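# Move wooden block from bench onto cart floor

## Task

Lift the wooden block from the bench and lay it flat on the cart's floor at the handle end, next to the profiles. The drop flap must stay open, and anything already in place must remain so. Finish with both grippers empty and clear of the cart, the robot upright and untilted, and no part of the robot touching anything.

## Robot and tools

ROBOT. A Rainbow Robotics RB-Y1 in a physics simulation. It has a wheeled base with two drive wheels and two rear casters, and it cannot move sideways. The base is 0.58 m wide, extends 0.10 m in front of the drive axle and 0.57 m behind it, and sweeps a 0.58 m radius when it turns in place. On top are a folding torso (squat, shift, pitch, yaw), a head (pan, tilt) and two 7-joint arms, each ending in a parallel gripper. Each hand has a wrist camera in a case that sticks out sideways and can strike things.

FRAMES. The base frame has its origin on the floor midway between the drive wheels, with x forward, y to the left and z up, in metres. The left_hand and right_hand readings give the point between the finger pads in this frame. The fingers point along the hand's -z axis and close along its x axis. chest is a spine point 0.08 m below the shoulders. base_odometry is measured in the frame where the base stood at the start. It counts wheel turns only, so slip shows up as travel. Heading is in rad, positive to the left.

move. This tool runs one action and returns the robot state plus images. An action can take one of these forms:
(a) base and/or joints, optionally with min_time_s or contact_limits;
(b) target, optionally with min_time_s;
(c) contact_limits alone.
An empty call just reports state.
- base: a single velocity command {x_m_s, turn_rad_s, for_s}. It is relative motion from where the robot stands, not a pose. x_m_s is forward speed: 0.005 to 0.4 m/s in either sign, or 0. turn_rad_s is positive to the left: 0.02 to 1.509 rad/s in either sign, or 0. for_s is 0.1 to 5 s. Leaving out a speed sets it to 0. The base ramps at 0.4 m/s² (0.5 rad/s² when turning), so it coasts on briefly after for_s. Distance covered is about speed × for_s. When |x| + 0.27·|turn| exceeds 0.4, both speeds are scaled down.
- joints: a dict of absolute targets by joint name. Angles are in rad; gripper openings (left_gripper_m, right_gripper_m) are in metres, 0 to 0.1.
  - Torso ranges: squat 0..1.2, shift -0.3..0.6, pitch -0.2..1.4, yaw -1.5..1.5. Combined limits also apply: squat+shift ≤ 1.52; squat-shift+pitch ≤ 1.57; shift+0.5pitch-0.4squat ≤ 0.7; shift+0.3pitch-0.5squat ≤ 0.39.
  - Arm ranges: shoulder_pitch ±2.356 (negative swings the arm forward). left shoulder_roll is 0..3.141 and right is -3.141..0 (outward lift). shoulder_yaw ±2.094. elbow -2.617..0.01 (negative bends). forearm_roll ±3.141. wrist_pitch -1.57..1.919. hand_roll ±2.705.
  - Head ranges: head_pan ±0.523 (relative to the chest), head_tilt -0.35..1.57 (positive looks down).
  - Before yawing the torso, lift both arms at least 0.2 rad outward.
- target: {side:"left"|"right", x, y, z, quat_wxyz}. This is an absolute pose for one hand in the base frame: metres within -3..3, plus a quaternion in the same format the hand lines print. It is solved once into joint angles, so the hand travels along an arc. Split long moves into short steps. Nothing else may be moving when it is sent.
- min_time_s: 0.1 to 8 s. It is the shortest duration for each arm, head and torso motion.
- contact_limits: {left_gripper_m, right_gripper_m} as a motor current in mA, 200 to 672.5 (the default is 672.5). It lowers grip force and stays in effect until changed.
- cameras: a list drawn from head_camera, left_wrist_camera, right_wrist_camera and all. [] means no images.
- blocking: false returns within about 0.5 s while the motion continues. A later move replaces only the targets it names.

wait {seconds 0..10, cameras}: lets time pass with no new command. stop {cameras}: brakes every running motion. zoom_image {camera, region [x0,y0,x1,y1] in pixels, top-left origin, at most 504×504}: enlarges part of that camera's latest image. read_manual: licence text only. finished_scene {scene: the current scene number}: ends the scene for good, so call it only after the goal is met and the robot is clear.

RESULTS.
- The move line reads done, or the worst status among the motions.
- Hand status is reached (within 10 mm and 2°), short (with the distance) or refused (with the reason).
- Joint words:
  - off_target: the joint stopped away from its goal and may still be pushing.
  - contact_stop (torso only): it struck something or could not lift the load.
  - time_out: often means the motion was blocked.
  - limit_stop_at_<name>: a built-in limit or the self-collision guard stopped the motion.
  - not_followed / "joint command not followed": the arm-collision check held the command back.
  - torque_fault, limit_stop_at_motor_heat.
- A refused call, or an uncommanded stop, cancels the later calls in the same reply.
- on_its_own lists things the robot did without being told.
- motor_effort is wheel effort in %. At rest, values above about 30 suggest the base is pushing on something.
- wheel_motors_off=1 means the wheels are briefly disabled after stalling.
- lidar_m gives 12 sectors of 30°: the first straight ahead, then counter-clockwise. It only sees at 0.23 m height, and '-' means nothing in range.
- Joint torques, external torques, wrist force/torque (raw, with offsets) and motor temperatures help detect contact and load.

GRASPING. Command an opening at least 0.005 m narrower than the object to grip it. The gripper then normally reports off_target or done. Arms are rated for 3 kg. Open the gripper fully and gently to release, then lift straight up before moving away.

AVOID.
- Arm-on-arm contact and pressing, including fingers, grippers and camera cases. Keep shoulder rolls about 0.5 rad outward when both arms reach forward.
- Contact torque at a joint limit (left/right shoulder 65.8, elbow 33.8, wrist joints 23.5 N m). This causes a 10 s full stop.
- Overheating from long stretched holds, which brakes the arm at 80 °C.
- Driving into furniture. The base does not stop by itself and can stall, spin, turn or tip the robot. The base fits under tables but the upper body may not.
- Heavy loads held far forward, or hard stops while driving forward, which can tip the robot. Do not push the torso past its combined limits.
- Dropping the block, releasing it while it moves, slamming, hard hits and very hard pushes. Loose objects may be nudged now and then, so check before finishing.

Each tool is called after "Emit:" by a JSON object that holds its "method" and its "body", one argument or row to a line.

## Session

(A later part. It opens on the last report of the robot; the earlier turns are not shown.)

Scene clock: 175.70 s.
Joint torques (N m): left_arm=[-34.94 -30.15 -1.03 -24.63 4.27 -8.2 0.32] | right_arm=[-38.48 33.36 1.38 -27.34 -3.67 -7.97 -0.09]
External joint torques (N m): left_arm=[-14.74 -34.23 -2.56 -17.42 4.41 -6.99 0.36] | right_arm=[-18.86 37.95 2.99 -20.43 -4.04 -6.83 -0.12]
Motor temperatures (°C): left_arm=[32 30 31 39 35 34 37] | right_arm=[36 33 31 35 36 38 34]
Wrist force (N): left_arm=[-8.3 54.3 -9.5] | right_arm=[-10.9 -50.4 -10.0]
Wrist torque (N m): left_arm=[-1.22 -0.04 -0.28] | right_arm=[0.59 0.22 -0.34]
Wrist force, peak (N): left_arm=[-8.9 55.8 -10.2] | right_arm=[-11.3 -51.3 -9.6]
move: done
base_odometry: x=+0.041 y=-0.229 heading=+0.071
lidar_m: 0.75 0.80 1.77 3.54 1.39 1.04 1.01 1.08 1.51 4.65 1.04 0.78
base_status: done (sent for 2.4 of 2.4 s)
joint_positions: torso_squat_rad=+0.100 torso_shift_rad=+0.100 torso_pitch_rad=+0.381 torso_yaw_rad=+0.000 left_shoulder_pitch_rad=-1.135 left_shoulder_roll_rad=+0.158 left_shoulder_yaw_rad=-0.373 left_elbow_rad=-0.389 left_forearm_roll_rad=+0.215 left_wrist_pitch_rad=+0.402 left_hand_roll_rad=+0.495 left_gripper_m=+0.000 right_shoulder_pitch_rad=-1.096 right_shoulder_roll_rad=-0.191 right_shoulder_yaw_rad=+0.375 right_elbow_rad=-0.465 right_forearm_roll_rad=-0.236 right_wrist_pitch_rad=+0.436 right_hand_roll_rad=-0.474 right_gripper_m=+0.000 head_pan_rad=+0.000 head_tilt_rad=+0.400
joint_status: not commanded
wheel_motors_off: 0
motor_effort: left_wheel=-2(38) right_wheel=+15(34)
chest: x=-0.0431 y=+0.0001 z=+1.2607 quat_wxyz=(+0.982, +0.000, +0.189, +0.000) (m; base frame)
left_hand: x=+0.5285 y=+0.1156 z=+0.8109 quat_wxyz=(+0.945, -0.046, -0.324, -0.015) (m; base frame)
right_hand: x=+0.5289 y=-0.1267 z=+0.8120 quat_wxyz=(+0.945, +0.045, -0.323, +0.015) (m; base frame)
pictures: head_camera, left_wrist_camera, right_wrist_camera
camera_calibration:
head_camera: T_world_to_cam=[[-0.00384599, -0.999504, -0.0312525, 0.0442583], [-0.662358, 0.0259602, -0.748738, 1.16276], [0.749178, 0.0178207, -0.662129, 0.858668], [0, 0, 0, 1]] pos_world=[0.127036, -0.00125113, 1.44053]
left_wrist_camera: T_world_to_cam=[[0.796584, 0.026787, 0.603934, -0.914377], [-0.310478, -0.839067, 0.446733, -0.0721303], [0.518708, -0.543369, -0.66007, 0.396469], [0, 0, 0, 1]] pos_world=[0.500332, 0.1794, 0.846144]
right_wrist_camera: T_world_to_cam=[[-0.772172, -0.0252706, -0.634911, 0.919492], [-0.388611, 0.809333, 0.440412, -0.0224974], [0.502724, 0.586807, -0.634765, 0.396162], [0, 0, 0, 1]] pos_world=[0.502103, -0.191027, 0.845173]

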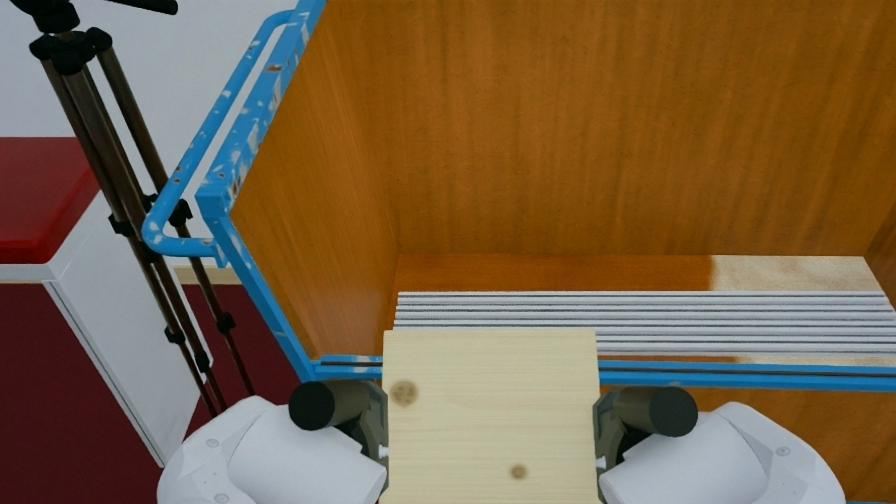

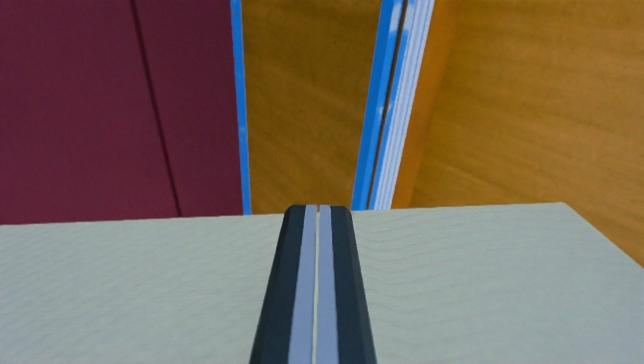

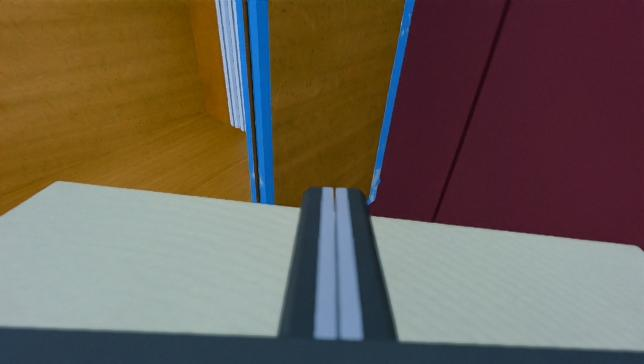

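Emit:
{"method": "move", "body": {
  "base": {"turn_rad_s":-0.2,"for_s":0.45},
  "cameras": []
}}

Emit:
{"method": "move", "body": {
  "base": {"x_m_s":0.25,"for_s":2.2},
  "cameras": []
}}

Emit:
{"method": "move", "body": {
  "base": {"turn_rad_s":0.2,"for_s":0.275}
}}

Scene clock: 180.63 s.
Joint torques (N m): left_arm=[-35.05 -30.08 -0.86 -24.59 4.4 -8.12 0.39] | right_arm=[-38.48 33.06 0.85 -27.23 -3.75 -7.99 -0.1]
External joint torques (N m): left_arm=[-14.85 -34.15 -2.38 -17.37 4.54 -6.91 0.43] | right_arm=[-18.86 37.65 2.46 -20.33 -4.12 -6.86 -0.13]
Motor temperatures (°C): left_arm=[33 30 31 39 35 34 37] | right_arm=[37 33 31 36 36 39 34]
Wrist force (N): left_arm=[-8.5 54.5 -9.8] | right_arm=[-11.0 -50.0 -10.0]
Wrist torque (N m): left_arm=[-1.26 -0.13 -0.27] | right_arm=[0.55 0.18 -0.37]
Wrist force, peak (N): left_arm=[-8.7 56.1 -9.4] | right_arm=[-10.9 -51.1 -9.1]
move: done
base_odometry: x=+0.041 y=-0.229 heading=-0.022
lidar_m: 0.75 0.78 1.76 5.00 1.54 1.07 1.01 1.05 1.39 3.29 1.14 0.79
base_status: done (sent for 0.47 of 0.47 s)
joint_positions: torso_squat_rad=+0.100 torso_shift_rad=+0.100 torso_pitch_rad=+0.381 torso_yaw_rad=+0.000 left_shoulder_pitch_rad=-1.135 left_shoulder_roll_rad=+0.158 left_shoulder_yaw_rad=-0.373 left_elbow_rad=-0.389 left_forearm_roll_rad=+0.215 left_wrist_pitch_rad=+0.402 left_hand_roll_rad=+0.495 left_gripper_m=+0.000 right_shoulder_pitch_rad=-1.096 right_shoulder_roll_rad=-0.191 right_shoulder_yaw_rad=+0.375 right_elbow_rad=-0.465 right_forearm_roll_rad=-0.236 right_wrist_pitch_rad=+0.436 right_hand_roll_rad=-0.474 right_gripper_m=+0.000 head_pan_rad=+0.000 head_tilt_rad=+0.400
joint_status: not commanded
wheel_motors_off: 0
motor_effort: left_wheel=+2(14) right_wheel=-14(20)
chest: x=-0.0431 y=+0.0001 z=+1.2607 quat_wxyz=(+0.982, +0.000, +0.189, +0.000) (m; base frame)
left_hand: x=+0.5285 y=+0.1156 z=+0.8109 quat_wxyz=(+0.945, -0.046, -0.324, -0.015) (m; base frame)
right_hand: x=+0.5289 y=-0.1267 z=+0.8120 quat_wxyz=(+0.945, +0.045, -0.323, +0.015) (m; base frame)
pictures: none
No camera images: "cameras" was empty.

Scene clock: 183.80 s.
Joint torques (N m): left_arm=[-34.89 -30.44 -1.16 -24.77 4.32 -8.27 0.31] | right_arm=[-38.42 33.2 1.02 -27.18 -3.74 -7.93 -0.11]
External joint torques (N m): left_arm=[-14.69 -34.51 -2.69 -17.55 4.46 -7.05 0.34] | right_arm=[-18.81 37.79 2.63 -20.27 -4.11 -6.79 -0.14]
Motor temperatures (°C): left_arm=[33 30 31 39 35 34 37] | right_arm=[37 33 31 36 36 39 34]
Wrist force (N): left_arm=[-8.1 55.0 -9.2] | right_arm=[-10.6 -50.0 -10.0]
Wrist torque (N m): left_arm=[-1.33 -0.09 -0.30] | right_arm=[0.55 0.21 -0.35]
Wrist force, peak (N): left_arm=[-8.1 55.9 -10.4] | right_arm=[-10.8 -50.6 -10.6]
move: done
base_odometry: x=+0.591 y=-0.241 heading=-0.021
lidar_m: 0.20 0.22 0.28 1.58 2.37 1.65 1.56 1.62 2.12 5.03 0.32 0.22
base_status: done (sent for 2.2 of 2.2 s)
joint_positions: torso_squat_rad=+0.100 torso_shift_rad=+0.100 torso_pitch_rad=+0.381 torso_yaw_rad=+0.000 left_shoulder_pitch_rad=-1.135 left_shoulder_roll_rad=+0.158 left_shoulder_yaw_rad=-0.373 left_elbow_rad=-0.389 left_forearm_roll_rad=+0.215 left_wrist_pitch_rad=+0.402 left_hand_roll_rad=+0.495 left_gripper_m=+0.000 right_shoulder_pitch_rad=-1.096 right_shoulder_roll_rad=-0.191 right_shoulder_yaw_rad=+0.375 right_elbow_rad=-0.465 right_forearm_roll_rad=-0.236 right_wrist_pitch_rad=+0.436 right_hand_roll_rad=-0.474 right_gripper_m=+0.000 head_pan_rad=+0.000 head_tilt_rad=+0.400
joint_status: not commanded
wheel_motors_off: 0
motor_effort: left_wheel=+16(50) right_wheel=-16(33)
chest: x=-0.0431 y=+0.0001 z=+1.2607 quat_wxyz=(+0.982, +0.000, +0.189, +0.000) (m; base frame)
left_hand: x=+0.5285 y=+0.1156 z=+0.8109 quat_wxyz=(+0.945, -0.046, -0.324, -0.015) (m; base frame)
right_hand: x=+0.5289 y=-0.1267 z=+0.8120 quat_wxyz=(+0.945, +0.045, -0.323, +0.015) (m; base frame)
pictures: none
No camera images: "cameras" was empty.

Scene clock: 184.67 s.
Joint torques (N m): left_arm=[-35.05 -30.17 -1.22 -24.8 4.35 -8.19 0.32] | right_arm=[-38.41 33.25 1.07 -27.14 -3.76 -7.91 -0.03]
External joint torques (N m): left_arm=[-14.85 -34.25 -2.74 -17.58 4.49 -6.98 0.35] | right_arm=[-18.8 37.84 2.68 -20.24 -4.13 -6.77 -0.06]
Motor temperatures (°C): left_arm=[33 30 31 39 35 34 37] | right_arm=[37 33 31 36 36 39 34]
Wrist force (N): left_arm=[-7.9 54.8 -9.3] | right_arm=[-10.5 -50.3 -9.6]
Wrist torque (N m): left_arm=[-1.26 -0.09 -0.25] | right_arm=[0.58 0.19 -0.35]
Wrist force, peak (N): left_arm=[-8.6 55.6 -10.0] | right_arm=[-11.1 -51.6 -10.1]
move: done
base_odometry: x=+0.591 y=-0.241 heading=+0.014
lidar_m: 0.19 0.22 0.29 1.57 2.29 1.62 1.56 1.63 2.21 0.88 0.32 0.22
base_status: done (sent for 0.27 of 0.27 s)
joint_positions: torso_squat_rad=+0.100 torso_shift_rad=+0.100 torso_pitch_rad=+0.381 torso_yaw_rad=+0.000 left_shoulder_pitch_rad=-1.135 left_shoulder_roll_rad=+0.159 left_shoulder_yaw_rad=-0.373 left_elbow_rad=-0.389 left_forearm_roll_rad=+0.215 left_wrist_pitch_rad=+0.402 left_hand_roll_rad=+0.495 left_gripper_m=+0.000 right_shoulder_pitch_rad=-1.096 right_shoulder_roll_rad=-0.191 right_shoulder_yaw_rad=+0.375 right_elbow_rad=-0.465 right_forearm_roll_rad=-0.236 right_wrist_pitch_rad=+0.436 right_hand_roll_rad=-0.474 right_gripper_m=+0.000 head_pan_rad=+0.000 head_tilt_rad=+0.400
joint_status: not commanded
wheel_motors_off: 0
motor_effort: left_wheel=-11(25) right_wheel=+5(25)
chest: x=-0.0431 y=+0.0001 z=+1.2607 quat_wxyz=(+0.982, +0.000, +0.189, +0.000) (m; base frame)
left_hand: x=+0.5285 y=+0.1156 z=+0.8109 quat_wxyz=(+0.945, -0.046, -0.324, -0.015) (m; base frame)
right_hand: x=+0.5288 y=-0.1267 z=+0.8120 quat_wxyz=(+0.945, +0.045, -0.323, +0.015) (m; base frame)
pictures: head_camera, left_wrist_camera, right_wrist_camera
camera_calibration:
head_camera: T_world_to_cam=[[-0.00384599, -0.999504, -0.0312525, 0.0442583], [-0.662358, 0.0259602, -0.748738, 1.16276], [0.749178, 0.0178207, -0.662129, 0.858668], [0, 0, 0, 1]] pos_world=[0.127036, -0.00125113, 1.44053]
left_wrist_camera: T_world_to_cam=[[0.796589, 0.0268043, 0.603927, -0.914377], [-0.310419, -0.839111, 0.44669, -0.0721146], [0.518736, -0.543299, -0.660106, 0.396473], [0, 0, 0, 1]] pos_world=[0.500332, 0.1794, 0.846144]
right_wrist_camera: T_world_to_cam=[[-0.772196, -0.0252201, -0.634884, 0.91943], [-0.388563, 0.809334, 0.440451, -0.0225917], [0.502725, 0.586807, -0.634764, 0.396039], [0, 0, 0, 1]] pos_world=[0.502103, -0.190926, 0.845073]

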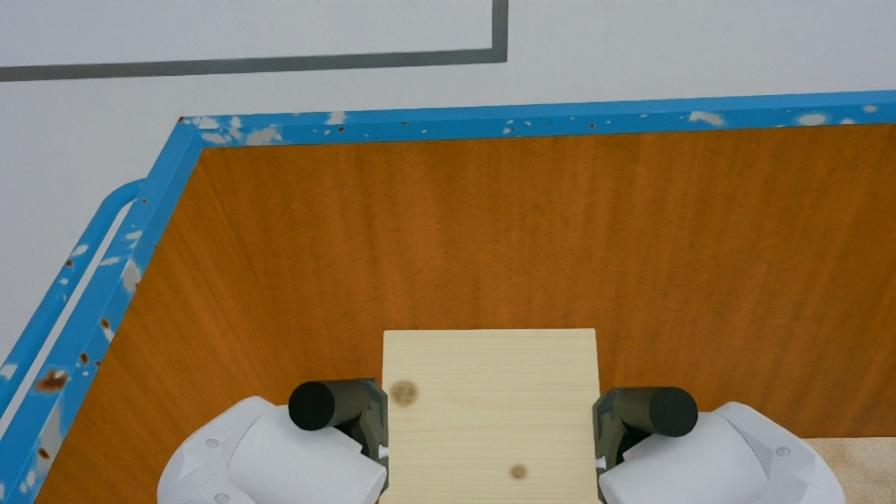

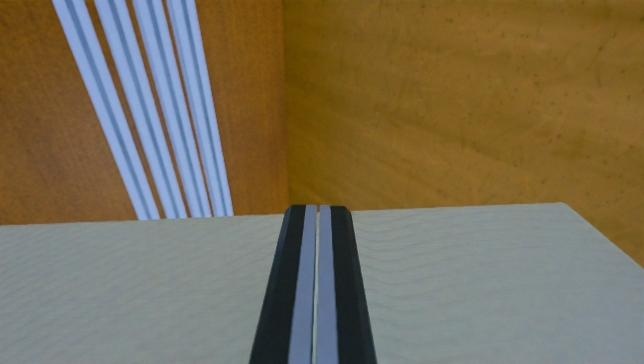

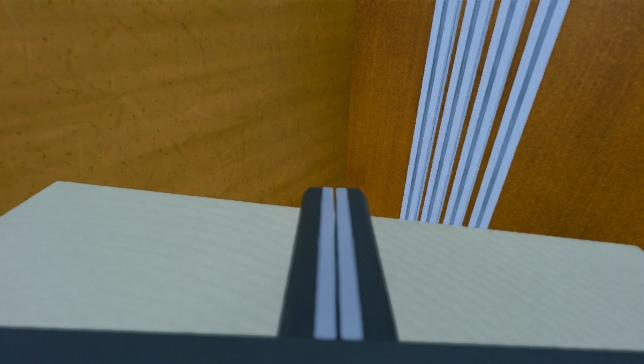

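Emit:
{"method": "move", "body": {
  "base": {"turn_rad_s":0.1,"for_s":0.2},
  "cameras": []
}}

Emit:
{"method": "move", "body": {
  "base": {"x_m_s":0.05,"for_s":0.5},
  "joints": {"torso_squat_rad":0.25,"torso_shift_rad":0.2,"torso_pitch_rad":0.8,"head_tilt_rad":0.2}
}}

Scene clock: 189.10 s.
Joint torques (N m): left_arm=[-35.25 -30.34 -1.26 -24.76 4.34 -8.13 0.39] | right_arm=[-38.6 32.88 1.12 -27.37 -3.79 -7.92 0.08]
External joint torques (N m): left_arm=[-15.04 -34.42 -2.79 -17.54 4.48 -6.92 0.43] | right_arm=[-18.98 37.46 2.73 -20.47 -4.16 -6.79 0.05]
Motor temperatures (°C): left_arm=[33 30 31 40 35 34 37] | right_arm=[37 33 31 37 36 39 34]
Wrist force (N): left_arm=[-8.4 54.3 -9.6] | right_arm=[-11.0 -50.5 -10.2]
Wrist torque (N m): left_arm=[-1.24 -0.10 -0.28] | right_arm=[0.58 0.22 -0.32]
Wrist force, peak (N): left_arm=[-8.3 55.6 -10.3] | right_arm=[-10.6 -51.3 -9.2]
move: done
base_odometry: x=+0.591 y=-0.241 heading=+0.033
lidar_m: 0.20 0.21 0.30 1.57 2.24 1.61 1.56 1.64 2.23 0.83 0.30 0.21
base_status: done (sent for 0.2 of 0.2 s)
joint_positions: torso_squat_rad=+0.100 torso_shift_rad=+0.100 torso_pitch_rad=+0.381 torso_yaw_rad=+0.000 left_shoulder_pitch_rad=-1.135 left_shoulder_roll_rad=+0.159 left_shoulder_yaw_rad=-0.373 left_elbow_rad=-0.389 left_forearm_roll_rad=+0.215 left_wrist_pitch_rad=+0.402 left_hand_roll_rad=+0.495 left_gripper_m=+0.000 right_shoulder_pitch_rad=-1.096 right_shoulder_roll_rad=-0.191 right_shoulder_yaw_rad=+0.375 right_elbow_rad=-0.465 right_forearm_roll_rad=-0.236 right_wrist_pitch_rad=+0.436 right_hand_roll_rad=-0.474 right_gripper_m=+0.000 head_pan_rad=+0.000 head_tilt_rad=+0.400
joint_status: not commanded
wheel_motors_off: 0
motor_effort: left_wheel=-18(35) right_wheel=+9(26)
chest: x=-0.0431 y=+0.0001 z=+1.2607 quat_wxyz=(+0.982, +0.000, +0.189, +0.000) (m; base frame)
left_hand: x=+0.5285 y=+0.1157 z=+0.8109 quat_wxyz=(+0.945, -0.046, -0.324, -0.015) (m; base frame)
right_hand: x=+0.5288 y=-0.1266 z=+0.8120 quat_wxyz=(+0.945, +0.045, -0.323, +0.015) (m; base frame)
pictures: none
No camera images: "cameras" was empty.

Scene clock: 191.33 s.
Joint torques (N m): left_arm=[-25.81 -34.5 -1.92 -22.27 4.41 -7.16 0.37] | right_arm=[-28.31 36.22 2.15 -24.13 -3.95 -6.62 -0.05]
External joint torques (N m): left_arm=[-14.48 -34.84 -2.53 -17.54 4.42 -6.57 0.39] | right_arm=[-17.6 37.42 2.84 -19.56 -4.12 -6.1 -0.07]
Motor temperatures (°C): left_arm=[33 30 31 40 35 34 37] | right_arm=[37 33 31 37 36 39 34]
Wrist force (N): left_arm=[-1.2 56.5 -12.5] | right_arm=[-4.5 -51.4 -12.6]
Wrist torque (N m): left_arm=[-1.33 0.15 -0.22] | right_arm=[0.59 0.13 -0.33]
Wrist force, peak (N): left_arm=[-3.5 56.8 -12.6] | right_arm=[-5.4 -51.3 -14.1]
move: done
base_odometry: x=+0.616 y=-0.240 heading=+0.033
lidar_m: 0.18 0.19 0.26 1.57 2.27 1.65 1.59 1.66 2.28 0.73 0.27 0.18
base_status: done (sent for 0.5 of 0.5 s)
joint_positions: torso_squat_rad=+0.250 torso_shift_rad=+0.200 torso_pitch_rad=+0.801 torso_yaw_rad=+0.000 left_shoulder_pitch_rad=-1.135 left_shoulder_roll_rad=+0.159 left_shoulder_yaw_rad=-0.373 left_elbow_rad=-0.389 left_forearm_roll_rad=+0.215 left_wrist_pitch_rad=+0.402 left_hand_roll_rad=+0.495 left_gripper_m=+0.000 right_shoulder_pitch_rad=-1.097 right_shoulder_roll_rad=-0.191 right_shoulder_yaw_rad=+0.375 right_elbow_rad=-0.465 right_forearm_roll_rad=-0.236 right_wrist_pitch_rad=+0.436 right_hand_roll_rad=-0.474 right_gripper_m=+0.000 head_pan_rad=+0.000 head_tilt_rad=+0.200
joint_status: all done
wheel_motors_off: 0
motor_effort: left_wheel=+3(38) right_wheel=-1(37)
chest: x=+0.1292 y=+0.0001 z=+1.1606 quat_wxyz=(+0.921, +0.000, +0.390, +0.000) (m; base frame)
left_hand: x=+0.4679 y=+0.1157 z=+0.5169 quat_wxyz=(+0.992, -0.048, -0.120, -0.005) (m; base frame)
right_hand: x=+0.4687 y=-0.1265 z=+0.5178 quat_wxyz=(+0.992, +0.047, -0.120, +0.005) (m; base frame)
pictures: head_camera, left_wrist_camera, right_wrist_camera
camera_calibration:
head_camera: T_world_to_cam=[[-0.0106527, -0.999501, -0.0297199, 0.0403452], [-0.809717, 0.0260617, -0.586242, 1.03764], [0.586724, 0.0178196, -0.809591, 0.815575], [0, 0, 0, 1]] pos_world=[0.362106, -0.00125082, 1.26979]
left_wrist_camera: T_world_to_cam=[[0.973513, 0.026747, 0.227062, -0.576542], [-0.101585, -0.839116, 0.534382, -0.10259], [0.204825, -0.543294, -0.814174, 0.460275], [0, 0, 0, 1]] pos_world=[0.456574, 0.1794, 0.560477]
right_wrist_camera: T_world_to_cam=[[-0.963813, -0.0252689, -0.265379, 0.584717], [-0.175595, 0.809199, 0.560681, -0.0785652], [0.200577, 0.586991, -0.784354, 0.458569], [0, 0, 0, 1]] pos_world=[0.457784, -0.190826, 0.558902]

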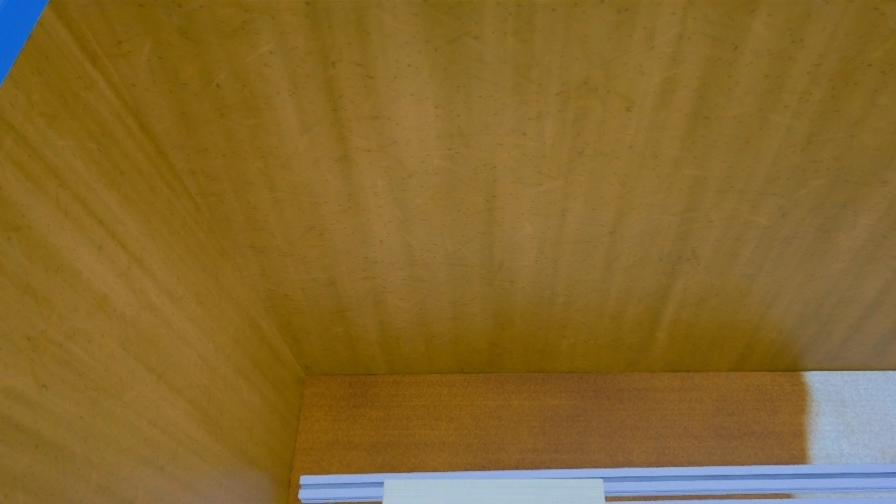

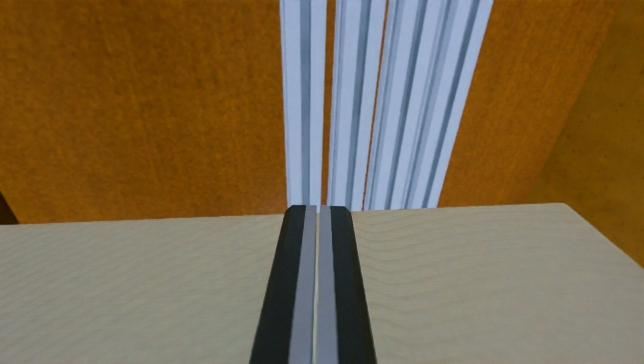

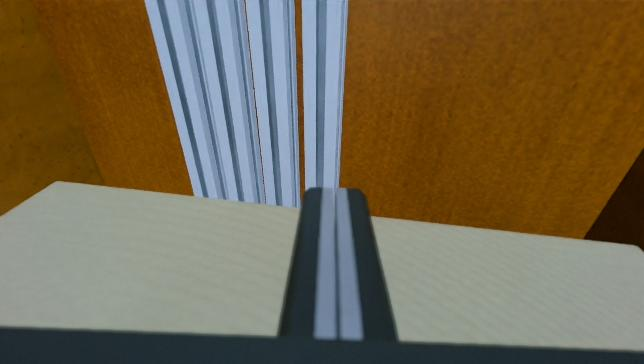

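Emit:
{"method": "move", "body": {
  "joints": {"torso_squat_rad":0.3,"torso_shift_rad":0.22,"torso_pitch_rad":0.95}
}}

Scene clock: 196.07 s.
Joint torques (N m): left_arm=[-20.99 -36.76 -2.4 -20.68 4.59 -6.72 0.36] | right_arm=[-23.46 38.13 2.49 -22.31 -4.01 -6.04 -0.05]
External joint torques (N m): left_arm=[-13.38 -35.72 -2.65 -17.06 4.55 -6.39 0.37] | right_arm=[-16.47 38.05 2.81 -18.79 -4.11 -5.77 -0.06]
Motor temperatures (°C): left_arm=[33 30 31 40 35 34 37] | right_arm=[37 34 31 37 36 39 34]
Wrist force (N): left_arm=[1.0 56.4 -12.3] | right_arm=[-1.9 -52.2 -12.8]
Wrist torque (N m): left_arm=[-1.25 0.20 -0.21] | right_arm=[0.61 0.23 -0.35]
Wrist force, peak (N): left_arm=[1.4 57.3 -12.5] | right_arm=[-3.7 -52.4 -12.5]
move: done
base_odometry: x=+0.616 y=-0.240 heading=+0.033
lidar_m: 0.17 0.18 0.28 1.57 2.28 1.65 1.59 1.67 2.28 0.74 0.26 0.19
base_status: not commanded
joint_positions: torso_squat_rad=+0.300 torso_shift_rad=+0.220 torso_pitch_rad=+0.951 torso_yaw_rad=+0.000 left_shoulder_pitch_rad=-1.135 left_shoulder_roll_rad=+0.159 left_shoulder_yaw_rad=-0.373 left_elbow_rad=-0.389 left_forearm_roll_rad=+0.215 left_wrist_pitch_rad=+0.402 left_hand_roll_rad=+0.495 left_gripper_m=+0.000 right_shoulder_pitch_rad=-1.097 right_shoulder_roll_rad=-0.191 right_shoulder_yaw_rad=+0.375 right_elbow_rad=-0.465 right_forearm_roll_rad=-0.236 right_wrist_pitch_rad=+0.436 right_hand_roll_rad=-0.474 right_gripper_m=+0.000 head_pan_rad=+0.000 head_tilt_rad=+0.200
joint_status: all done
wheel_motors_off: 0
motor_effort: left_wheel=+2(4) right_wheel=+0(4)
chest: x=+0.1700 y=+0.0001 z=+1.1129 quat_wxyz=(+0.889, +0.000, +0.458, +0.000) (m; base frame)
left_hand: x=+0.4091 y=+0.1157 z=+0.4259 quat_wxyz=(+0.998, -0.049, -0.046, -0.002) (m; base frame)
right_hand: x=+0.4101 y=-0.1265 z=+0.4266 quat_wxyz=(+0.998, +0.048, -0.045, +0.002) (m; base frame)
pictures: head_camera, left_wrist_camera, right_wrist_camera
camera_calibration:
head_camera: T_world_to_cam=[[-0.0149729, -0.999501, -0.0277955, 0.037959], [-0.888153, 0.026064, -0.458808, 0.914342], [0.459304, 0.0178169, -0.888101, 0.862069], [0, 0, 0, 1]] pos_world=[0.416692, -0.00125081, 1.18617]
left_wrist_camera: T_world_to_cam=[[0.996469, 0.0267271, 0.079599, -0.445211], [-0.0209101, -0.839134, 0.543523, -0.0967522], [0.081321, -0.543268, -0.835612, 0.457949], [0, 0, 0, 1]] pos_world=[0.404375, 0.1795, 0.470693]
right_wrist_camera: T_world_to_cam=[[-0.992576, -0.0252558, -0.118975, 0.453318], [-0.0901933, 0.809103, 0.580704, -0.0813179], [0.0815968, 0.587124, -0.805374, 0.456579], [0, 0, 0, 1]] pos_world=[0.405363, -0.190825, 0.468872]

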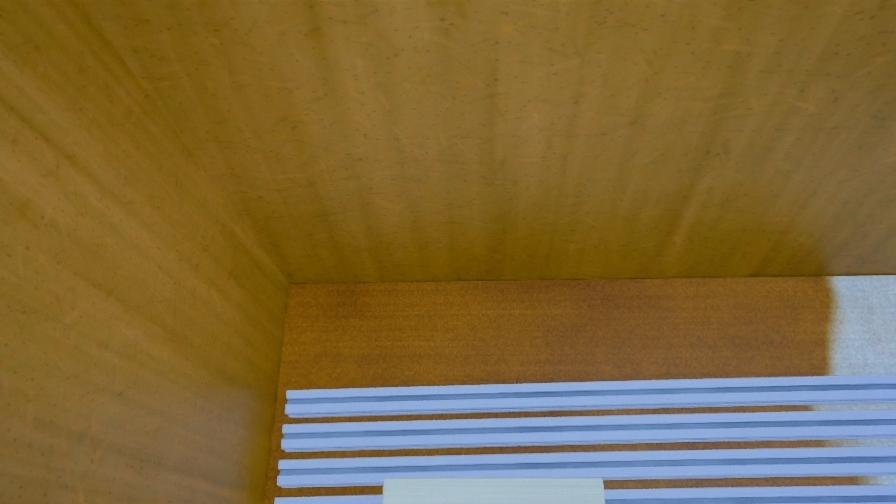

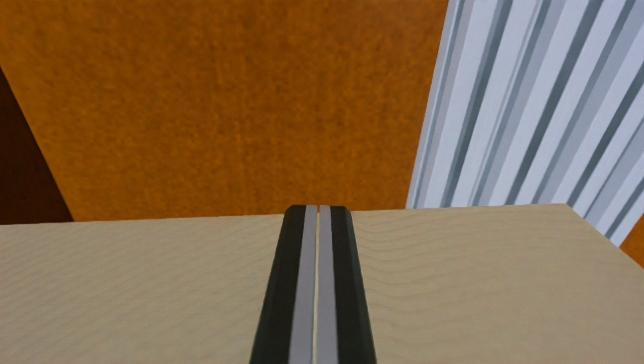

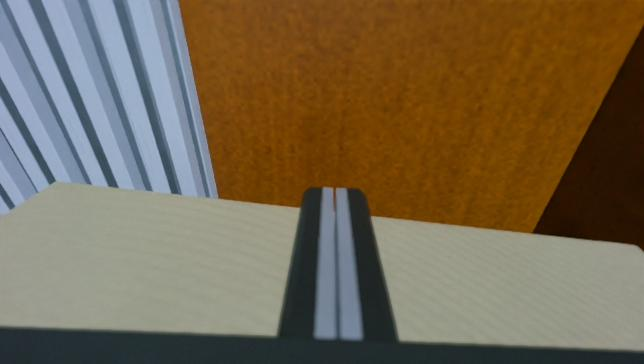

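Emit:
{"method": "move", "body": {
  "joints": {"torso_squat_rad":0.33,"torso_shift_rad":0.235,"torso_pitch_rad":1.03},
  "min_time_s": 1,
  "cameras": ["left_wrist_camera","right_wrist_camera"]
}}

Emit:
{"method": "move", "body": {
  "joints": {"torso_squat_rad":0.36,"torso_shift_rad":0.24,"torso_pitch_rad":1.04},
  "min_time_s": 1
}}

Scene clock: 200.27 s.
Joint torques (N m): left_arm=[-18.93 -37.38 -2.57 -19.89 4.57 -6.41 0.32] | right_arm=[-21.24 39.18 2.43 -21.39 -4.04 -5.72 0.01]
External joint torques (N m): left_arm=[-13.39 -35.61 -2.63 -16.89 4.5 -6.22 0.32] | right_arm=[-16.31 38.4 2.56 -18.46 -4.09 -5.58 0.01]
Motor temperatures (°C): left_arm=[33 30 31 40 35 34 37] | right_arm=[37 34 31 37 36 39 34]
Wrist force (N): left_arm=[2.3 56.9 -12.6] | right_arm=[-1.3 -52.1 -13.2]
Wrist torque (N m): left_arm=[-1.30 0.19 -0.23] | right_arm=[0.63 0.08 -0.34]
Wrist force, peak (N): left_arm=[0.7 57.5 -12.8] | right_arm=[-2.7 -52.6 -12.6]
move: done
base_odometry: x=+0.616 y=-0.240 heading=+0.033
lidar_m: 0.18 0.18 0.26 1.56 2.28 1.65 1.59 1.66 2.28 0.74 0.26 0.18
base_status: not commanded
joint_positions: torso_squat_rad=+0.330 torso_shift_rad=+0.235 torso_pitch_rad=+1.031 torso_yaw_rad=+0.000 left_shoulder_pitch_rad=-1.135 left_shoulder_roll_rad=+0.159 left_shoulder_yaw_rad=-0.373 left_elbow_rad=-0.389 left_forearm_roll_rad=+0.215 left_wrist_pitch_rad=+0.402 left_hand_roll_rad=+0.495 left_gripper_m=+0.000 right_shoulder_pitch_rad=-1.097 right_shoulder_roll_rad=-0.191 right_shoulder_yaw_rad=+0.375 right_elbow_rad=-0.465 right_forearm_roll_rad=-0.236 right_wrist_pitch_rad=+0.436 right_hand_roll_rad=-0.474 right_gripper_m=+0.000 head_pan_rad=+0.000 head_tilt_rad=+0.200
joint_status: all done
wheel_motors_off: 0
motor_effort: left_wheel=+2(3) right_wheel=+0(2)
chest: x=+0.1918 y=+0.0001 z=+1.0836 quat_wxyz=(+0.870, +0.000, +0.493, +0.000) (m; base frame)
left_hand: x=+0.3754 y=+0.1157 z=+0.3797 quat_wxyz=(+0.999, -0.049, -0.006, +0.000) (m; base frame)
right_hand: x=+0.3764 y=-0.1265 z=+0.3804 quat_wxyz=(+0.999, +0.048, -0.005, +0.000) (m; base frame)
pictures: left_wrist_camera, right_wrist_camera
camera_calibration:
left_wrist_camera: T_world_to_cam=[[0.999645, 0.0266524, -0.0000352942, -0.378965], [0.0223917, -0.839123, 0.543481, -0.0886082], [0.0144554, -0.543288, -0.839422, 0.448663], [0, 0, 0, 1]] pos_world=[0.374329, 0.1795, 0.424761]
right_wrist_camera: T_world_to_cam=[[-0.998894, -0.025256, -0.0396591, 0.386642], [-0.0437248, 0.809104, 0.586036, -0.0770433], [0.0172874, 0.587122, -0.809314, 0.447822], [0, 0, 0, 1]] pos_world=[0.375104, -0.190825, 0.422912]

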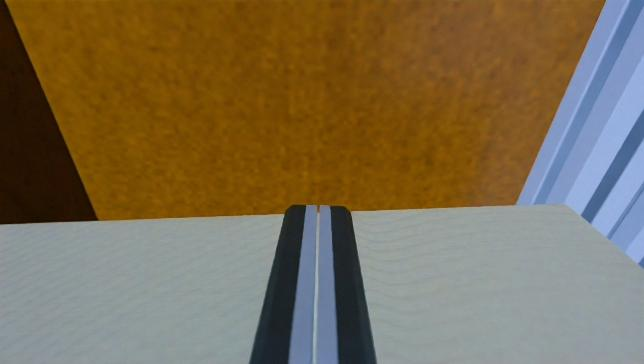

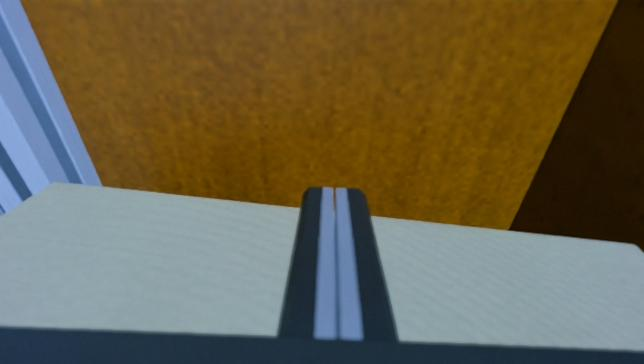

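Scene clock: 201.57 s.
Joint torques (N m): left_arm=[-18.82 -37.65 -2.37 -19.77 4.58 -6.36 0.39] | right_arm=[-20.64 38.9 2.3 -21.39 -4.1 -5.68 -0.07]
External joint torques (N m): left_arm=[-13.54 -35.79 -2.4 -16.85 4.52 -6.19 0.39] | right_arm=[-15.96 38.04 2.41 -18.54 -4.14 -5.56 -0.07]
Motor temperatures (°C): left_arm=[33 30 31 40 35 34 37] | right_arm=[37 34 31 37 36 39 34]
Wrist force (N): left_arm=[2.5 57.0 -12.6] | right_arm=[-1.1 -51.8 -13.4]
Wrist torque (N m): left_arm=[-1.30 0.15 -0.19] | right_arm=[0.56 0.11 -0.36]
Wrist force, peak (N): left_arm=[2.1 57.4 -13.4] | right_arm=[-1.1 -52.6 -13.1]
move: done
base_odometry: x=+0.616 y=-0.240 heading=+0.033
lidar_m: 0.17 0.19 0.27 1.56 2.26 1.65 1.58 1.67 2.28 0.70 0.27 0.19
base_status: not commanded
joint_positions: torso_squat_rad=+0.360 torso_shift_rad=+0.240 torso_pitch_rad=+1.041 torso_yaw_rad=+0.000 left_shoulder_pitch_rad=-1.135 left_shoulder_roll_rad=+0.159 left_shoulder_yaw_rad=-0.373 left_elbow_rad=-0.389 left_forearm_roll_rad=+0.215 left_wrist_pitch_rad=+0.402 left_hand_roll_rad=+0.495 left_gripper_m=+0.000 right_shoulder_pitch_rad=-1.097 right_shoulder_roll_rad=-0.191 right_shoulder_yaw_rad=+0.375 right_elbow_rad=-0.465 right_forearm_roll_rad=-0.236 right_wrist_pitch_rad=+0.436 right_hand_roll_rad=-0.474 right_gripper_m=+0.000 head_pan_rad=+0.000 head_tilt_rad=+0.200
joint_status: all done
wheel_motors_off: 0
motor_effort: left_wheel=+2(3) right_wheel=+1(2)
chest: x=+0.1948 y=+0.0001 z=+1.0733 quat_wxyz=(+0.868, +0.000, +0.497, +0.000) (m; base frame)
left_hand: x=+0.3715 y=+0.1157 z=+0.3677 quat_wxyz=(+0.999, -0.049, -0.001, +0.000) (m; base frame)
right_hand: x=+0.3726 y=-0.1265 z=+0.3684 quat_wxyz=(+0.999, +0.048, +0.000, -0.001) (m; base frame)
pictures: head_camera, left_wrist_camera, right_wrist_camera
camera_calibration:
head_camera: T_world_to_cam=[[-0.0174022, -0.999501, -0.0263423, 0.0361442], [-0.925704, 0.0260625, -0.377349, 0.838119], [0.377847, 0.0178185, -0.925696, 0.871764], [0, 0, 0, 1]] pos_world=[0.447085, -0.00125082, 1.1242]
left_wrist_camera: T_world_to_cam=[[0.999597, 0.026626, -0.00985043, -0.371387], [0.0277047, -0.839118, 0.543243, -0.0838856], [0.00619871, -0.543297, -0.839518, 0.44175], [0, 0, 0, 1]] pos_world=[0.370823, 0.1795, 0.412769]
right_wrist_camera: T_world_to_cam=[[-0.999237, -0.0253025, -0.0297578, 0.378775], [-0.0379524, 0.809103, 0.58644, -0.0724327], [0.00923877, 0.587122, -0.809446, 0.44116], [0, 0, 0, 1]] pos_world=[0.371661, -0.190825, 0.410844]

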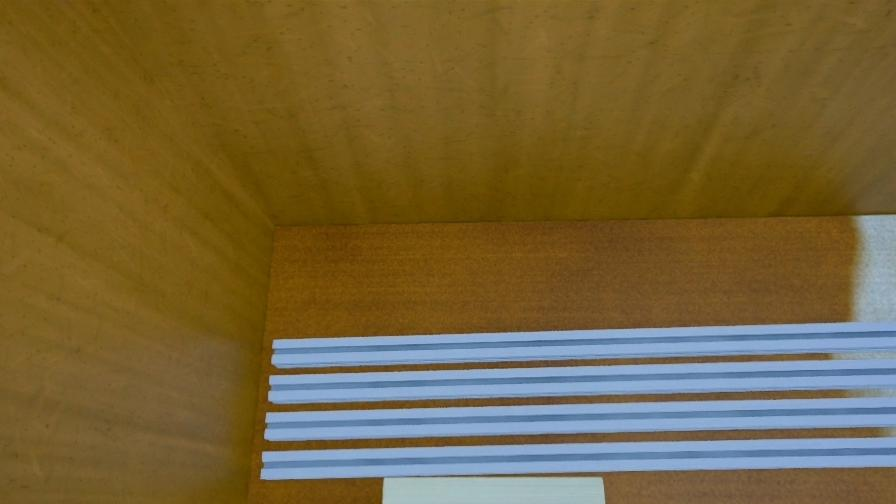

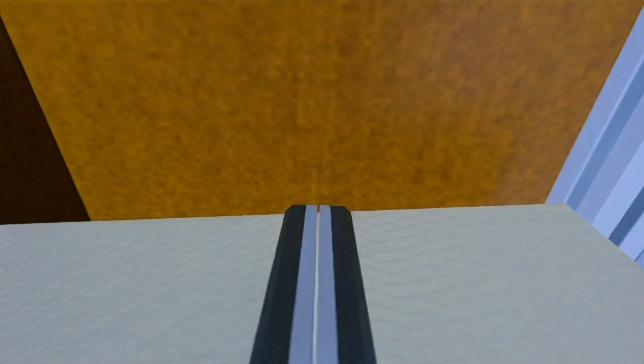

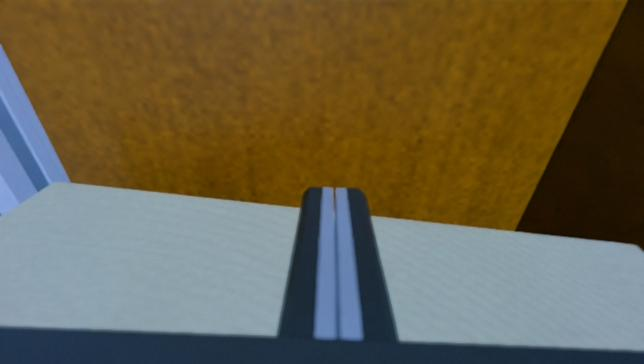

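Emit:
{"method": "move", "body": {
  "joints": {"torso_squat_rad":0.5},
  "min_time_s": 1,
  "cameras": ["left_wrist_camera","right_wrist_camera"]
}}

Emit:
{"method": "move", "body": {
  "joints": {"torso_squat_rad":0.54},
  "min_time_s": 0.8,
  "cameras": ["left_wrist_camera","right_wrist_camera"]
}}

Scene clock: 207.27 s.
Joint torques (N m): left_arm=[-17.82 -38.77 -2.7 -19.1 4.68 -6.04 0.42] | right_arm=[-18.63 40.39 2.53 -20.26 -4.17 -5.61 -0.04]
External joint torques (N m): left_arm=[-12.54 -36.92 -2.74 -16.19 4.61 -5.86 0.42] | right_arm=[-13.93 39.53 2.63 -17.41 -4.22 -5.49 -0.04]
Motor temperatures (°C): left_arm=[33 30 31 40 35 34 37] | right_arm=[36 34 31 37 36 39 34]
Wrist force (N): left_arm=[3.1 57.0 -12.8] | right_arm=[-0.9 -51.5 -11.6]
Wrist torque (N m): left_arm=[-1.29 0.20 -0.25] | right_arm=[0.59 0.12 -0.33]
Wrist force, peak (N): left_arm=[2.4 58.0 -13.3] | right_arm=[-0.5 -52.8 -13.8]
move: done
base_odometry: x=+0.616 y=-0.240 heading=+0.033
lidar_m: 0.17 0.17 0.26 1.56 2.27 1.66 1.58 1.66 2.28 0.74 0.27 0.19
base_status: not commanded
joint_positions: torso_squat_rad=+0.500 torso_shift_rad=+0.240 torso_pitch_rad=+1.041 torso_yaw_rad=+0.000 left_shoulder_pitch_rad=-1.136 left_shoulder_roll_rad=+0.159 left_shoulder_yaw_rad=-0.373 left_elbow_rad=-0.389 left_forearm_roll_rad=+0.215 left_wrist_pitch_rad=+0.402 left_hand_roll_rad=+0.495 left_gripper_m=+0.000 right_shoulder_pitch_rad=-1.098 right_shoulder_roll_rad=-0.191 right_shoulder_yaw_rad=+0.375 right_elbow_rad=-0.465 right_forearm_roll_rad=-0.236 right_wrist_pitch_rad=+0.436 right_hand_roll_rad=-0.474 right_gripper_m=+0.000 head_pan_rad=+0.000 head_tilt_rad=+0.200
joint_status: all done
wheel_motors_off: 0
motor_effort: left_wheel=+1(3) right_wheel=+2(3)
chest: x=+0.1851 y=+0.0001 z=+1.0337 quat_wxyz=(+0.868, +0.000, +0.497, +0.000) (m; base frame)
left_hand: x=+0.3621 y=+0.1157 z=+0.3280 quat_wxyz=(+0.999, -0.049, -0.001, +0.000) (m; base frame)
right_hand: x=+0.3634 y=-0.1265 z=+0.3288 quat_wxyz=(+0.999, +0.048, -0.001, +0.000) (m; base frame)
pictures: left_wrist_camera, right_wrist_camera
camera_calibration:
left_wrist_camera: T_world_to_cam=[[0.9996, 0.0266801, -0.00940667, -0.362458], [0.027509, -0.839118, 0.543254, -0.0620432], [0.00660079, -0.543295, -0.839516, 0.408418], [0, 0, 0, 1]] pos_world=[0.361324, 0.1795, 0.373169]
right_wrist_camera: T_world_to_cam=[[-0.999207, -0.0253847, -0.0306768, 0.368725], [-0.038559, 0.809058, 0.586463, -0.0494129], [0.00993216, 0.58718, -0.809395, 0.40901], [0, 0, 0, 1]] pos_world=[0.362465, -0.190825, 0.371341]

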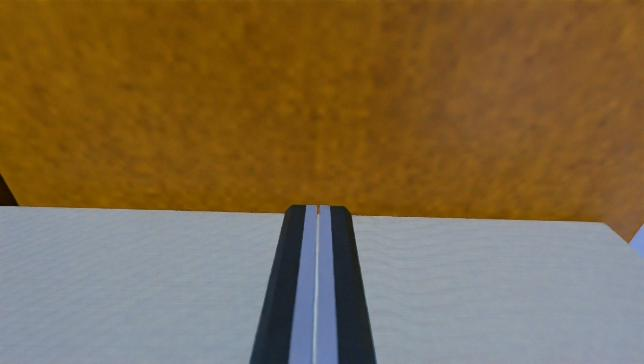

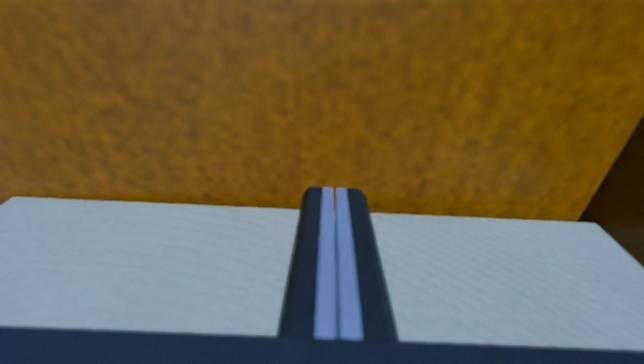

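Scene clock: 208.37 s.
Joint torques (N m): left_arm=[-15.37 -41.21 -2.53 -17.95 4.6 -6.45 0.36] | right_arm=[-16.53 41.01 2.49 -16.09 -4.2 -5.52 -0.08]
External joint torques (N m): left_arm=[-9.94 -39.41 -2.58 -14.98 4.54 -6.26 0.36] | right_arm=[-11.68 40.21 2.61 -13.18 -4.25 -5.39 -0.08]
Motor temperatures (°C): left_arm=[33 30 31 40 35 34 37] | right_arm=[36 34 31 37 36 39 34]
Wrist force (N): left_arm=[2.4 63.9 37.5] | right_arm=[-18.3 -58.0 94.6]
Wrist torque (N m): left_arm=[-2.25 0.42 -0.25] | right_arm=[2.46 -3.95 -0.05]
Wrist force, peak (N): left_arm=[1.9 64.1 39.0] | right_arm=[-20.6 -58.4 103.6]
move: done
base_odometry: x=+0.616 y=-0.240 heading=+0.033
lidar_m: 0.17 0.18 0.26 1.57 2.29 1.64 1.59 1.67 2.29 0.73 0.27 0.19
base_status: not commanded
joint_positions: torso_squat_rad=+0.540 torso_shift_rad=+0.238 torso_pitch_rad=+1.036 torso_yaw_rad=+0.000 left_shoulder_pitch_rad=-1.136 left_shoulder_roll_rad=+0.160 left_shoulder_yaw_rad=-0.373 left_elbow_rad=-0.389 left_forearm_roll_rad=+0.215 left_wrist_pitch_rad=+0.402 left_hand_roll_rad=+0.495 left_gripper_m=+0.000 right_shoulder_pitch_rad=-1.098 right_shoulder_roll_rad=-0.192 right_shoulder_yaw_rad=+0.375 right_elbow_rad=-0.466 right_forearm_roll_rad=-0.236 right_wrist_pitch_rad=+0.436 right_hand_roll_rad=-0.474 right_gripper_m=+0.000 head_pan_rad=+0.000 head_tilt_rad=+0.200
joint_status: all done
wheel_motors_off: 0
motor_effort: left_wheel=+6(8) right_wheel=+3(6)
chest: x=+0.1799 y=+0.0001 z=+1.0215 quat_wxyz=(+0.869, +0.000, +0.495, +0.000) (m; base frame)
left_hand: x=+0.3608 y=+0.1158 z=+0.3168 quat_wxyz=(+0.999, -0.049, -0.004, +0.000) (m; base frame)
right_hand: x=+0.3622 y=-0.1264 z=+0.3177 quat_wxyz=(+0.999, +0.048, -0.004, +0.000) (m; base frame)
pictures: left_wrist_camera, right_wrist_camera
camera_calibration:
left_wrist_camera: T_world_to_cam=[[0.999643, 0.0264692, -0.00375104, -0.363194], [0.0242583, -0.839142, 0.543371, -0.0546471], [0.0112349, -0.543268, -0.839484, 0.397306], [0, 0, 0, 1]] pos_world=[0.359926, 0.179601, 0.361864]
right_wrist_camera: T_world_to_cam=[[-0.999009, -0.0253636, -0.0365637, 0.368963], [-0.0420008, 0.808899, 0.586446, -0.0417537], [0.0147019, 0.5874, -0.809163, 0.398121], [0, 0, 0, 1]] pos_world=[0.360991, -0.190724, 0.360122]

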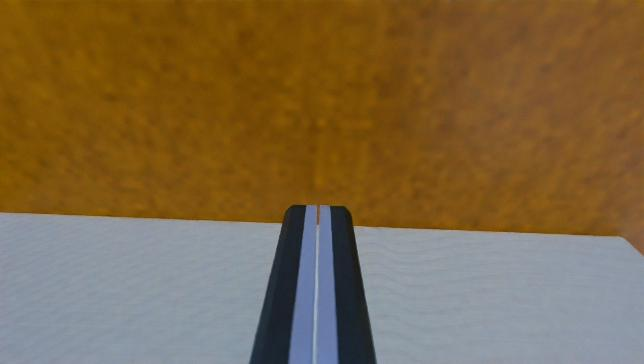

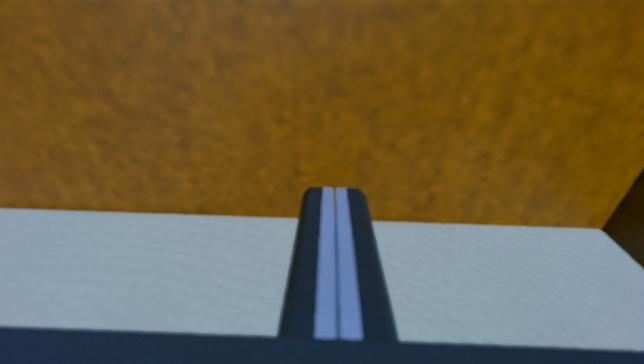

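Emit:
{"method": "move", "body": {
  "joints": {"torso_squat_rad":0.528,"torso_pitch_rad":1.037,"torso_shift_rad":0.239},
  "min_time_s": 0.5,
  "cameras": []
}}

Emit:
{"method": "move", "body": {
  "target": {"side":"left","x":0.361,"y":0.137,"z":0.321,"quat_wxyz":[0.9985,-0.055,0,0]},
  "cameras": []
}}

Emit:
{"method": "move", "body": {
  "target": {"side":"right","x":0.362,"y":-0.15,"z":0.322,"quat_wxyz":[0.9985,0.055,0,0]}
}}

Scene clock: 210.67 s.
Joint torques (N m): left_arm=[-16.96 -39.01 -2.42 -18.09 4.57 -6.05 0.35] | right_arm=[-17.05 41.24 2.53 -19.74 -4.52 -5.28 -0.09]
External joint torques (N m): left_arm=[-11.59 -37.18 -2.46 -15.15 4.5 -5.86 0.36] | right_arm=[-12.27 40.42 2.64 -16.86 -4.57 -5.16 -0.09]
Motor temperatures (°C): left_arm=[33 30 31 40 35 34 37] | right_arm=[36 34 31 36 36 39 34]
Wrist force (N): left_arm=[1.9 56.8 -13.0] | right_arm=[-0.3 -51.4 -13.4]
Wrist torque (N m): left_arm=[-1.32 0.16 -0.24] | right_arm=[0.60 0.19 -0.33]
Wrist force, peak (N): left_arm=[3.2 64.1 37.8] | right_arm=[-18.2 -57.9 96.0]
move: done
base_odometry: x=+0.616 y=-0.240 heading=+0.033
lidar_m: 0.16 0.19 0.25 1.56 2.27 1.64 1.59 1.66 2.27 0.72 0.27 0.18
base_status: not commanded
joint_positions: torso_squat_rad=+0.528 torso_shift_rad=+0.239 torso_pitch_rad=+1.037 torso_yaw_rad=+0.000 left_shoulder_pitch_rad=-1.136 left_shoulder_roll_rad=+0.159 left_shoulder_yaw_rad=-0.373 left_elbow_rad=-0.389 left_forearm_roll_rad=+0.215 left_wrist_pitch_rad=+0.402 left_hand_roll_rad=+0.495 left_gripper_m=+0.000 right_shoulder_pitch_rad=-1.098 right_shoulder_roll_rad=-0.192 right_shoulder_yaw_rad=+0.375 right_elbow_rad=-0.465 right_forearm_roll_rad=-0.236 right_wrist_pitch_rad=+0.436 right_hand_roll_rad=-0.474 right_gripper_m=+0.000 head_pan_rad=+0.000 head_tilt_rad=+0.200
joint_status: all done
wheel_motors_off: 0
motor_effort: left_wheel=+4(7) right_wheel=+1(6)
chest: x=+0.1817 y=+0.0001 z=+1.0253 quat_wxyz=(+0.868, +0.000, +0.496, +0.000) (m; base frame)
left_hand: x=+0.3611 y=+0.1157 z=+0.3202 quat_wxyz=(+0.999, -0.049, -0.003, +0.000) (m; base frame)
right_hand: x=+0.3625 y=-0.1266 z=+0.3210 quat_wxyz=(+0.999, +0.048, -0.003, +0.000) (m; base frame)
pictures: none
No camera images: "cameras" was empty.

Scene clock: 211.70 s.
Joint torques (N m): left_arm=[-5.34 -2.17 1.02 -3.59 0.45 -0.79 0.06] | right_arm=[-9.03 9.41 1.42 -6.39 -0.91 -1.11 -0.05]
External joint torques (N m): left_arm=[-0.56 -1.55 0.81 -0.47 0.36 -0.62 0.07] | right_arm=[-4.15 8.35 1.5 -3.42 -0.95 -0.97 -0.05]
Motor temperatures (°C): left_arm=[33 30 31 40 35 34 37] | right_arm=[36 34 31 36 36 39 34]
Wrist force (N): left_arm=[0.8 3.7 -7.5] | right_arm=[-0.9 -6.6 -5.2]
Wrist torque (N m): left_arm=[-0.52 0.18 0.07] | right_arm=[-0.15 0.12 -0.12]
Wrist force, peak (N): left_arm=[2.3 56.4 -12.3] | right_arm=[-0.6 -51.6 -13.0]
move: done
base_odometry: x=+0.616 y=-0.240 heading=+0.033
lidar_m: 0.17 0.19 0.25 1.57 2.26 1.65 1.58 1.67 2.28 0.72 0.26 0.18
base_status: not commanded
joint_positions: torso_squat_rad=+0.528 torso_shift_rad=+0.239 torso_pitch_rad=+1.037 torso_yaw_rad=+0.000 left_shoulder_pitch_rad=-1.085 left_shoulder_roll_rad=+0.214 left_shoulder_yaw_rad=-0.361 left_elbow_rad=-0.475 left_forearm_roll_rad=+0.313 left_wrist_pitch_rad=+0.435 left_hand_roll_rad=+0.387 left_gripper_m=+0.000 right_shoulder_pitch_rad=-1.100 right_shoulder_roll_rad=-0.183 right_shoulder_yaw_rad=+0.375 right_elbow_rad=-0.469 right_forearm_roll_rad=-0.237 right_wrist_pitch_rad=+0.434 right_hand_roll_rad=-0.474 right_gripper_m=+0.000 head_pan_rad=+0.000 head_tilt_rad=+0.200
joint_status: all done
wheel_motors_off: 0
motor_effort: left_wheel=+2(4) right_wheel=+2(3)
chest: x=+0.1816 y=+0.0001 z=+1.0254 quat_wxyz=(+0.869, +0.000, +0.496, +0.000) (m; base frame)
left_hand: x=+0.3611 y=+0.1369 z=+0.3202 quat_wxyz=(+0.999, -0.054, +0.002, +0.000) (m; base frame)
left_hand_status: reached (checked arc, planned for 0.3 s): 1 mm and 0.2 deg off.
right_hand: x=+0.3635 y=-0.1191 z=+0.3223 quat_wxyz=(+0.999, +0.053, -0.004, +0.000) (m; base frame)
pictures: none
No camera images: "cameras" was empty.

Scene clock: 212.40 s.
Joint torques (N m): left_arm=[-5.17 -1.52 1.06 -3.3 0.39 -0.67 0.03] | right_arm=[-4.2 1.21 -1.81 -3.27 0.04 -0.14 -0.23]
External joint torques (N m): left_arm=[-0.39 -0.91 0.86 -0.18 0.3 -0.5 0.03] | right_arm=[-0.06 1.7 -1.49 -0.34 0.01 -0.03 -0.23]
Motor temperatures (°C): left_arm=[33 30 31 40 35 34 37] | right_arm=[36 34 31 36 36 38 34]
Wrist force (N): left_arm=[0.5 3.3 -7.9] | right_arm=[0.0 1.8 -4.4]
Wrist torque (N m): left_arm=[-0.52 0.14 0.10] | right_arm=[-0.25 0.09 -0.08]
Wrist force, peak (N): left_arm=[0.2 4.5 -7.9] | right_arm=[-1.0 -5.6 -5.2]
move: done
base_odometry: x=+0.616 y=-0.240 heading=+0.033
lidar_m: 0.17 0.19 0.26 1.56 2.28 1.64 1.59 1.67 2.28 0.73 0.25 0.18
base_status: not commanded
joint_positions: torso_squat_rad=+0.528 torso_shift_rad=+0.239 torso_pitch_rad=+1.037 torso_yaw_rad=+0.000 left_shoulder_pitch_rad=-1.085 left_shoulder_roll_rad=+0.214 left_shoulder_yaw_rad=-0.361 left_elbow_rad=-0.475 left_forearm_roll_rad=+0.313 left_wrist_pitch_rad=+0.435 left_hand_roll_rad=+0.387 left_gripper_m=+0.000 right_shoulder_pitch_rad=-1.052 right_shoulder_roll_rad=-0.249 right_shoulder_yaw_rad=+0.366 right_elbow_rad=-0.536 right_forearm_roll_rad=-0.349 right_wrist_pitch_rad=+0.455 right_hand_roll_rad=-0.360 right_gripper_m=+0.000 head_pan_rad=+0.000 head_tilt_rad=+0.200
joint_status: all done
wheel_motors_off: 0
motor_effort: left_wheel=+1(3) right_wheel=+2(3)
chest: x=+0.1816 y=+0.0001 z=+1.0254 quat_wxyz=(+0.869, +0.000, +0.496, +0.000) (m; base frame)
left_hand: x=+0.3611 y=+0.1369 z=+0.3203 quat_wxyz=(+0.999, -0.054, +0.001, +0.000) (m; base frame)
right_hand: x=+0.3621 y=-0.1500 z=+0.3213 quat_wxyz=(+0.999, +0.054, +0.000, +0.000) (m; base frame)
right_hand_status: reached (checked arc, planned for 0.3 s): 1 mm and 0.1 deg off.
pictures: head_camera, left_wrist_camera, right_wrist_camera
camera_calibration:
head_camera: T_world_to_cam=[[-0.017307, -0.999502, -0.0264022, 0.0346914], [-0.924395, 0.0260587, -0.380546, 0.810716], [0.381044, 0.01782, -0.924385, 0.830456], [0, 0, 0, 1]] pos_world=[0.433581, -0.00125083, 1.07709]
left_wrist_camera: T_world_to_cam=[[0.999579, 0.0251359, -0.0144898, -0.360338], [0.0289582, -0.833626, 0.55157, -0.0439565], [0.00178507, -0.551757, -0.834003, 0.414462], [0, 0, 0, 1]] pos_world=[0.360719, 0.201096, 0.364686]
right_wrist_camera: T_world_to_cam=[[-0.999237, -0.0266205, -0.0285936, 0.365743], [-0.0384287, 0.801539, 0.596706, -0.0305918], [0.00703422, 0.597349, -0.80195, 0.416895], [0, 0, 0, 1]] pos_world=[0.361356, -0.214775, 0.363041]

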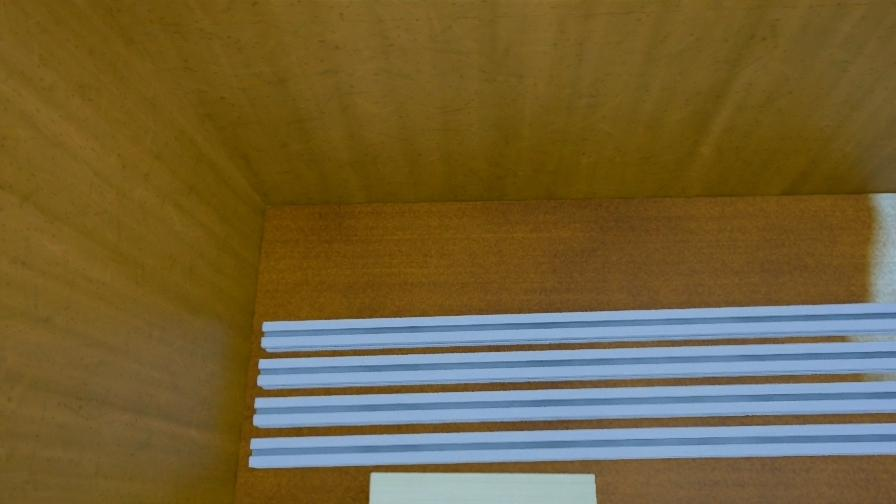

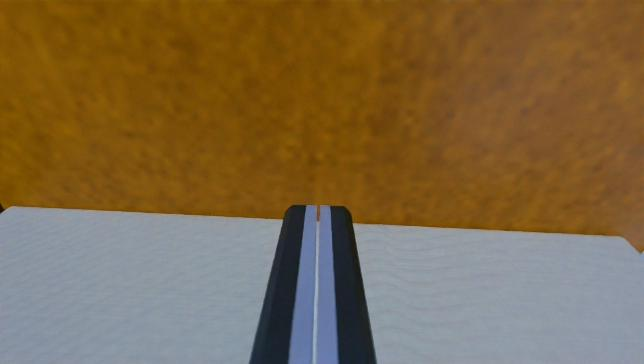

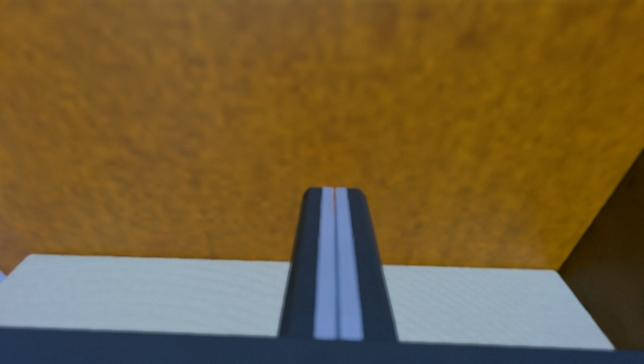

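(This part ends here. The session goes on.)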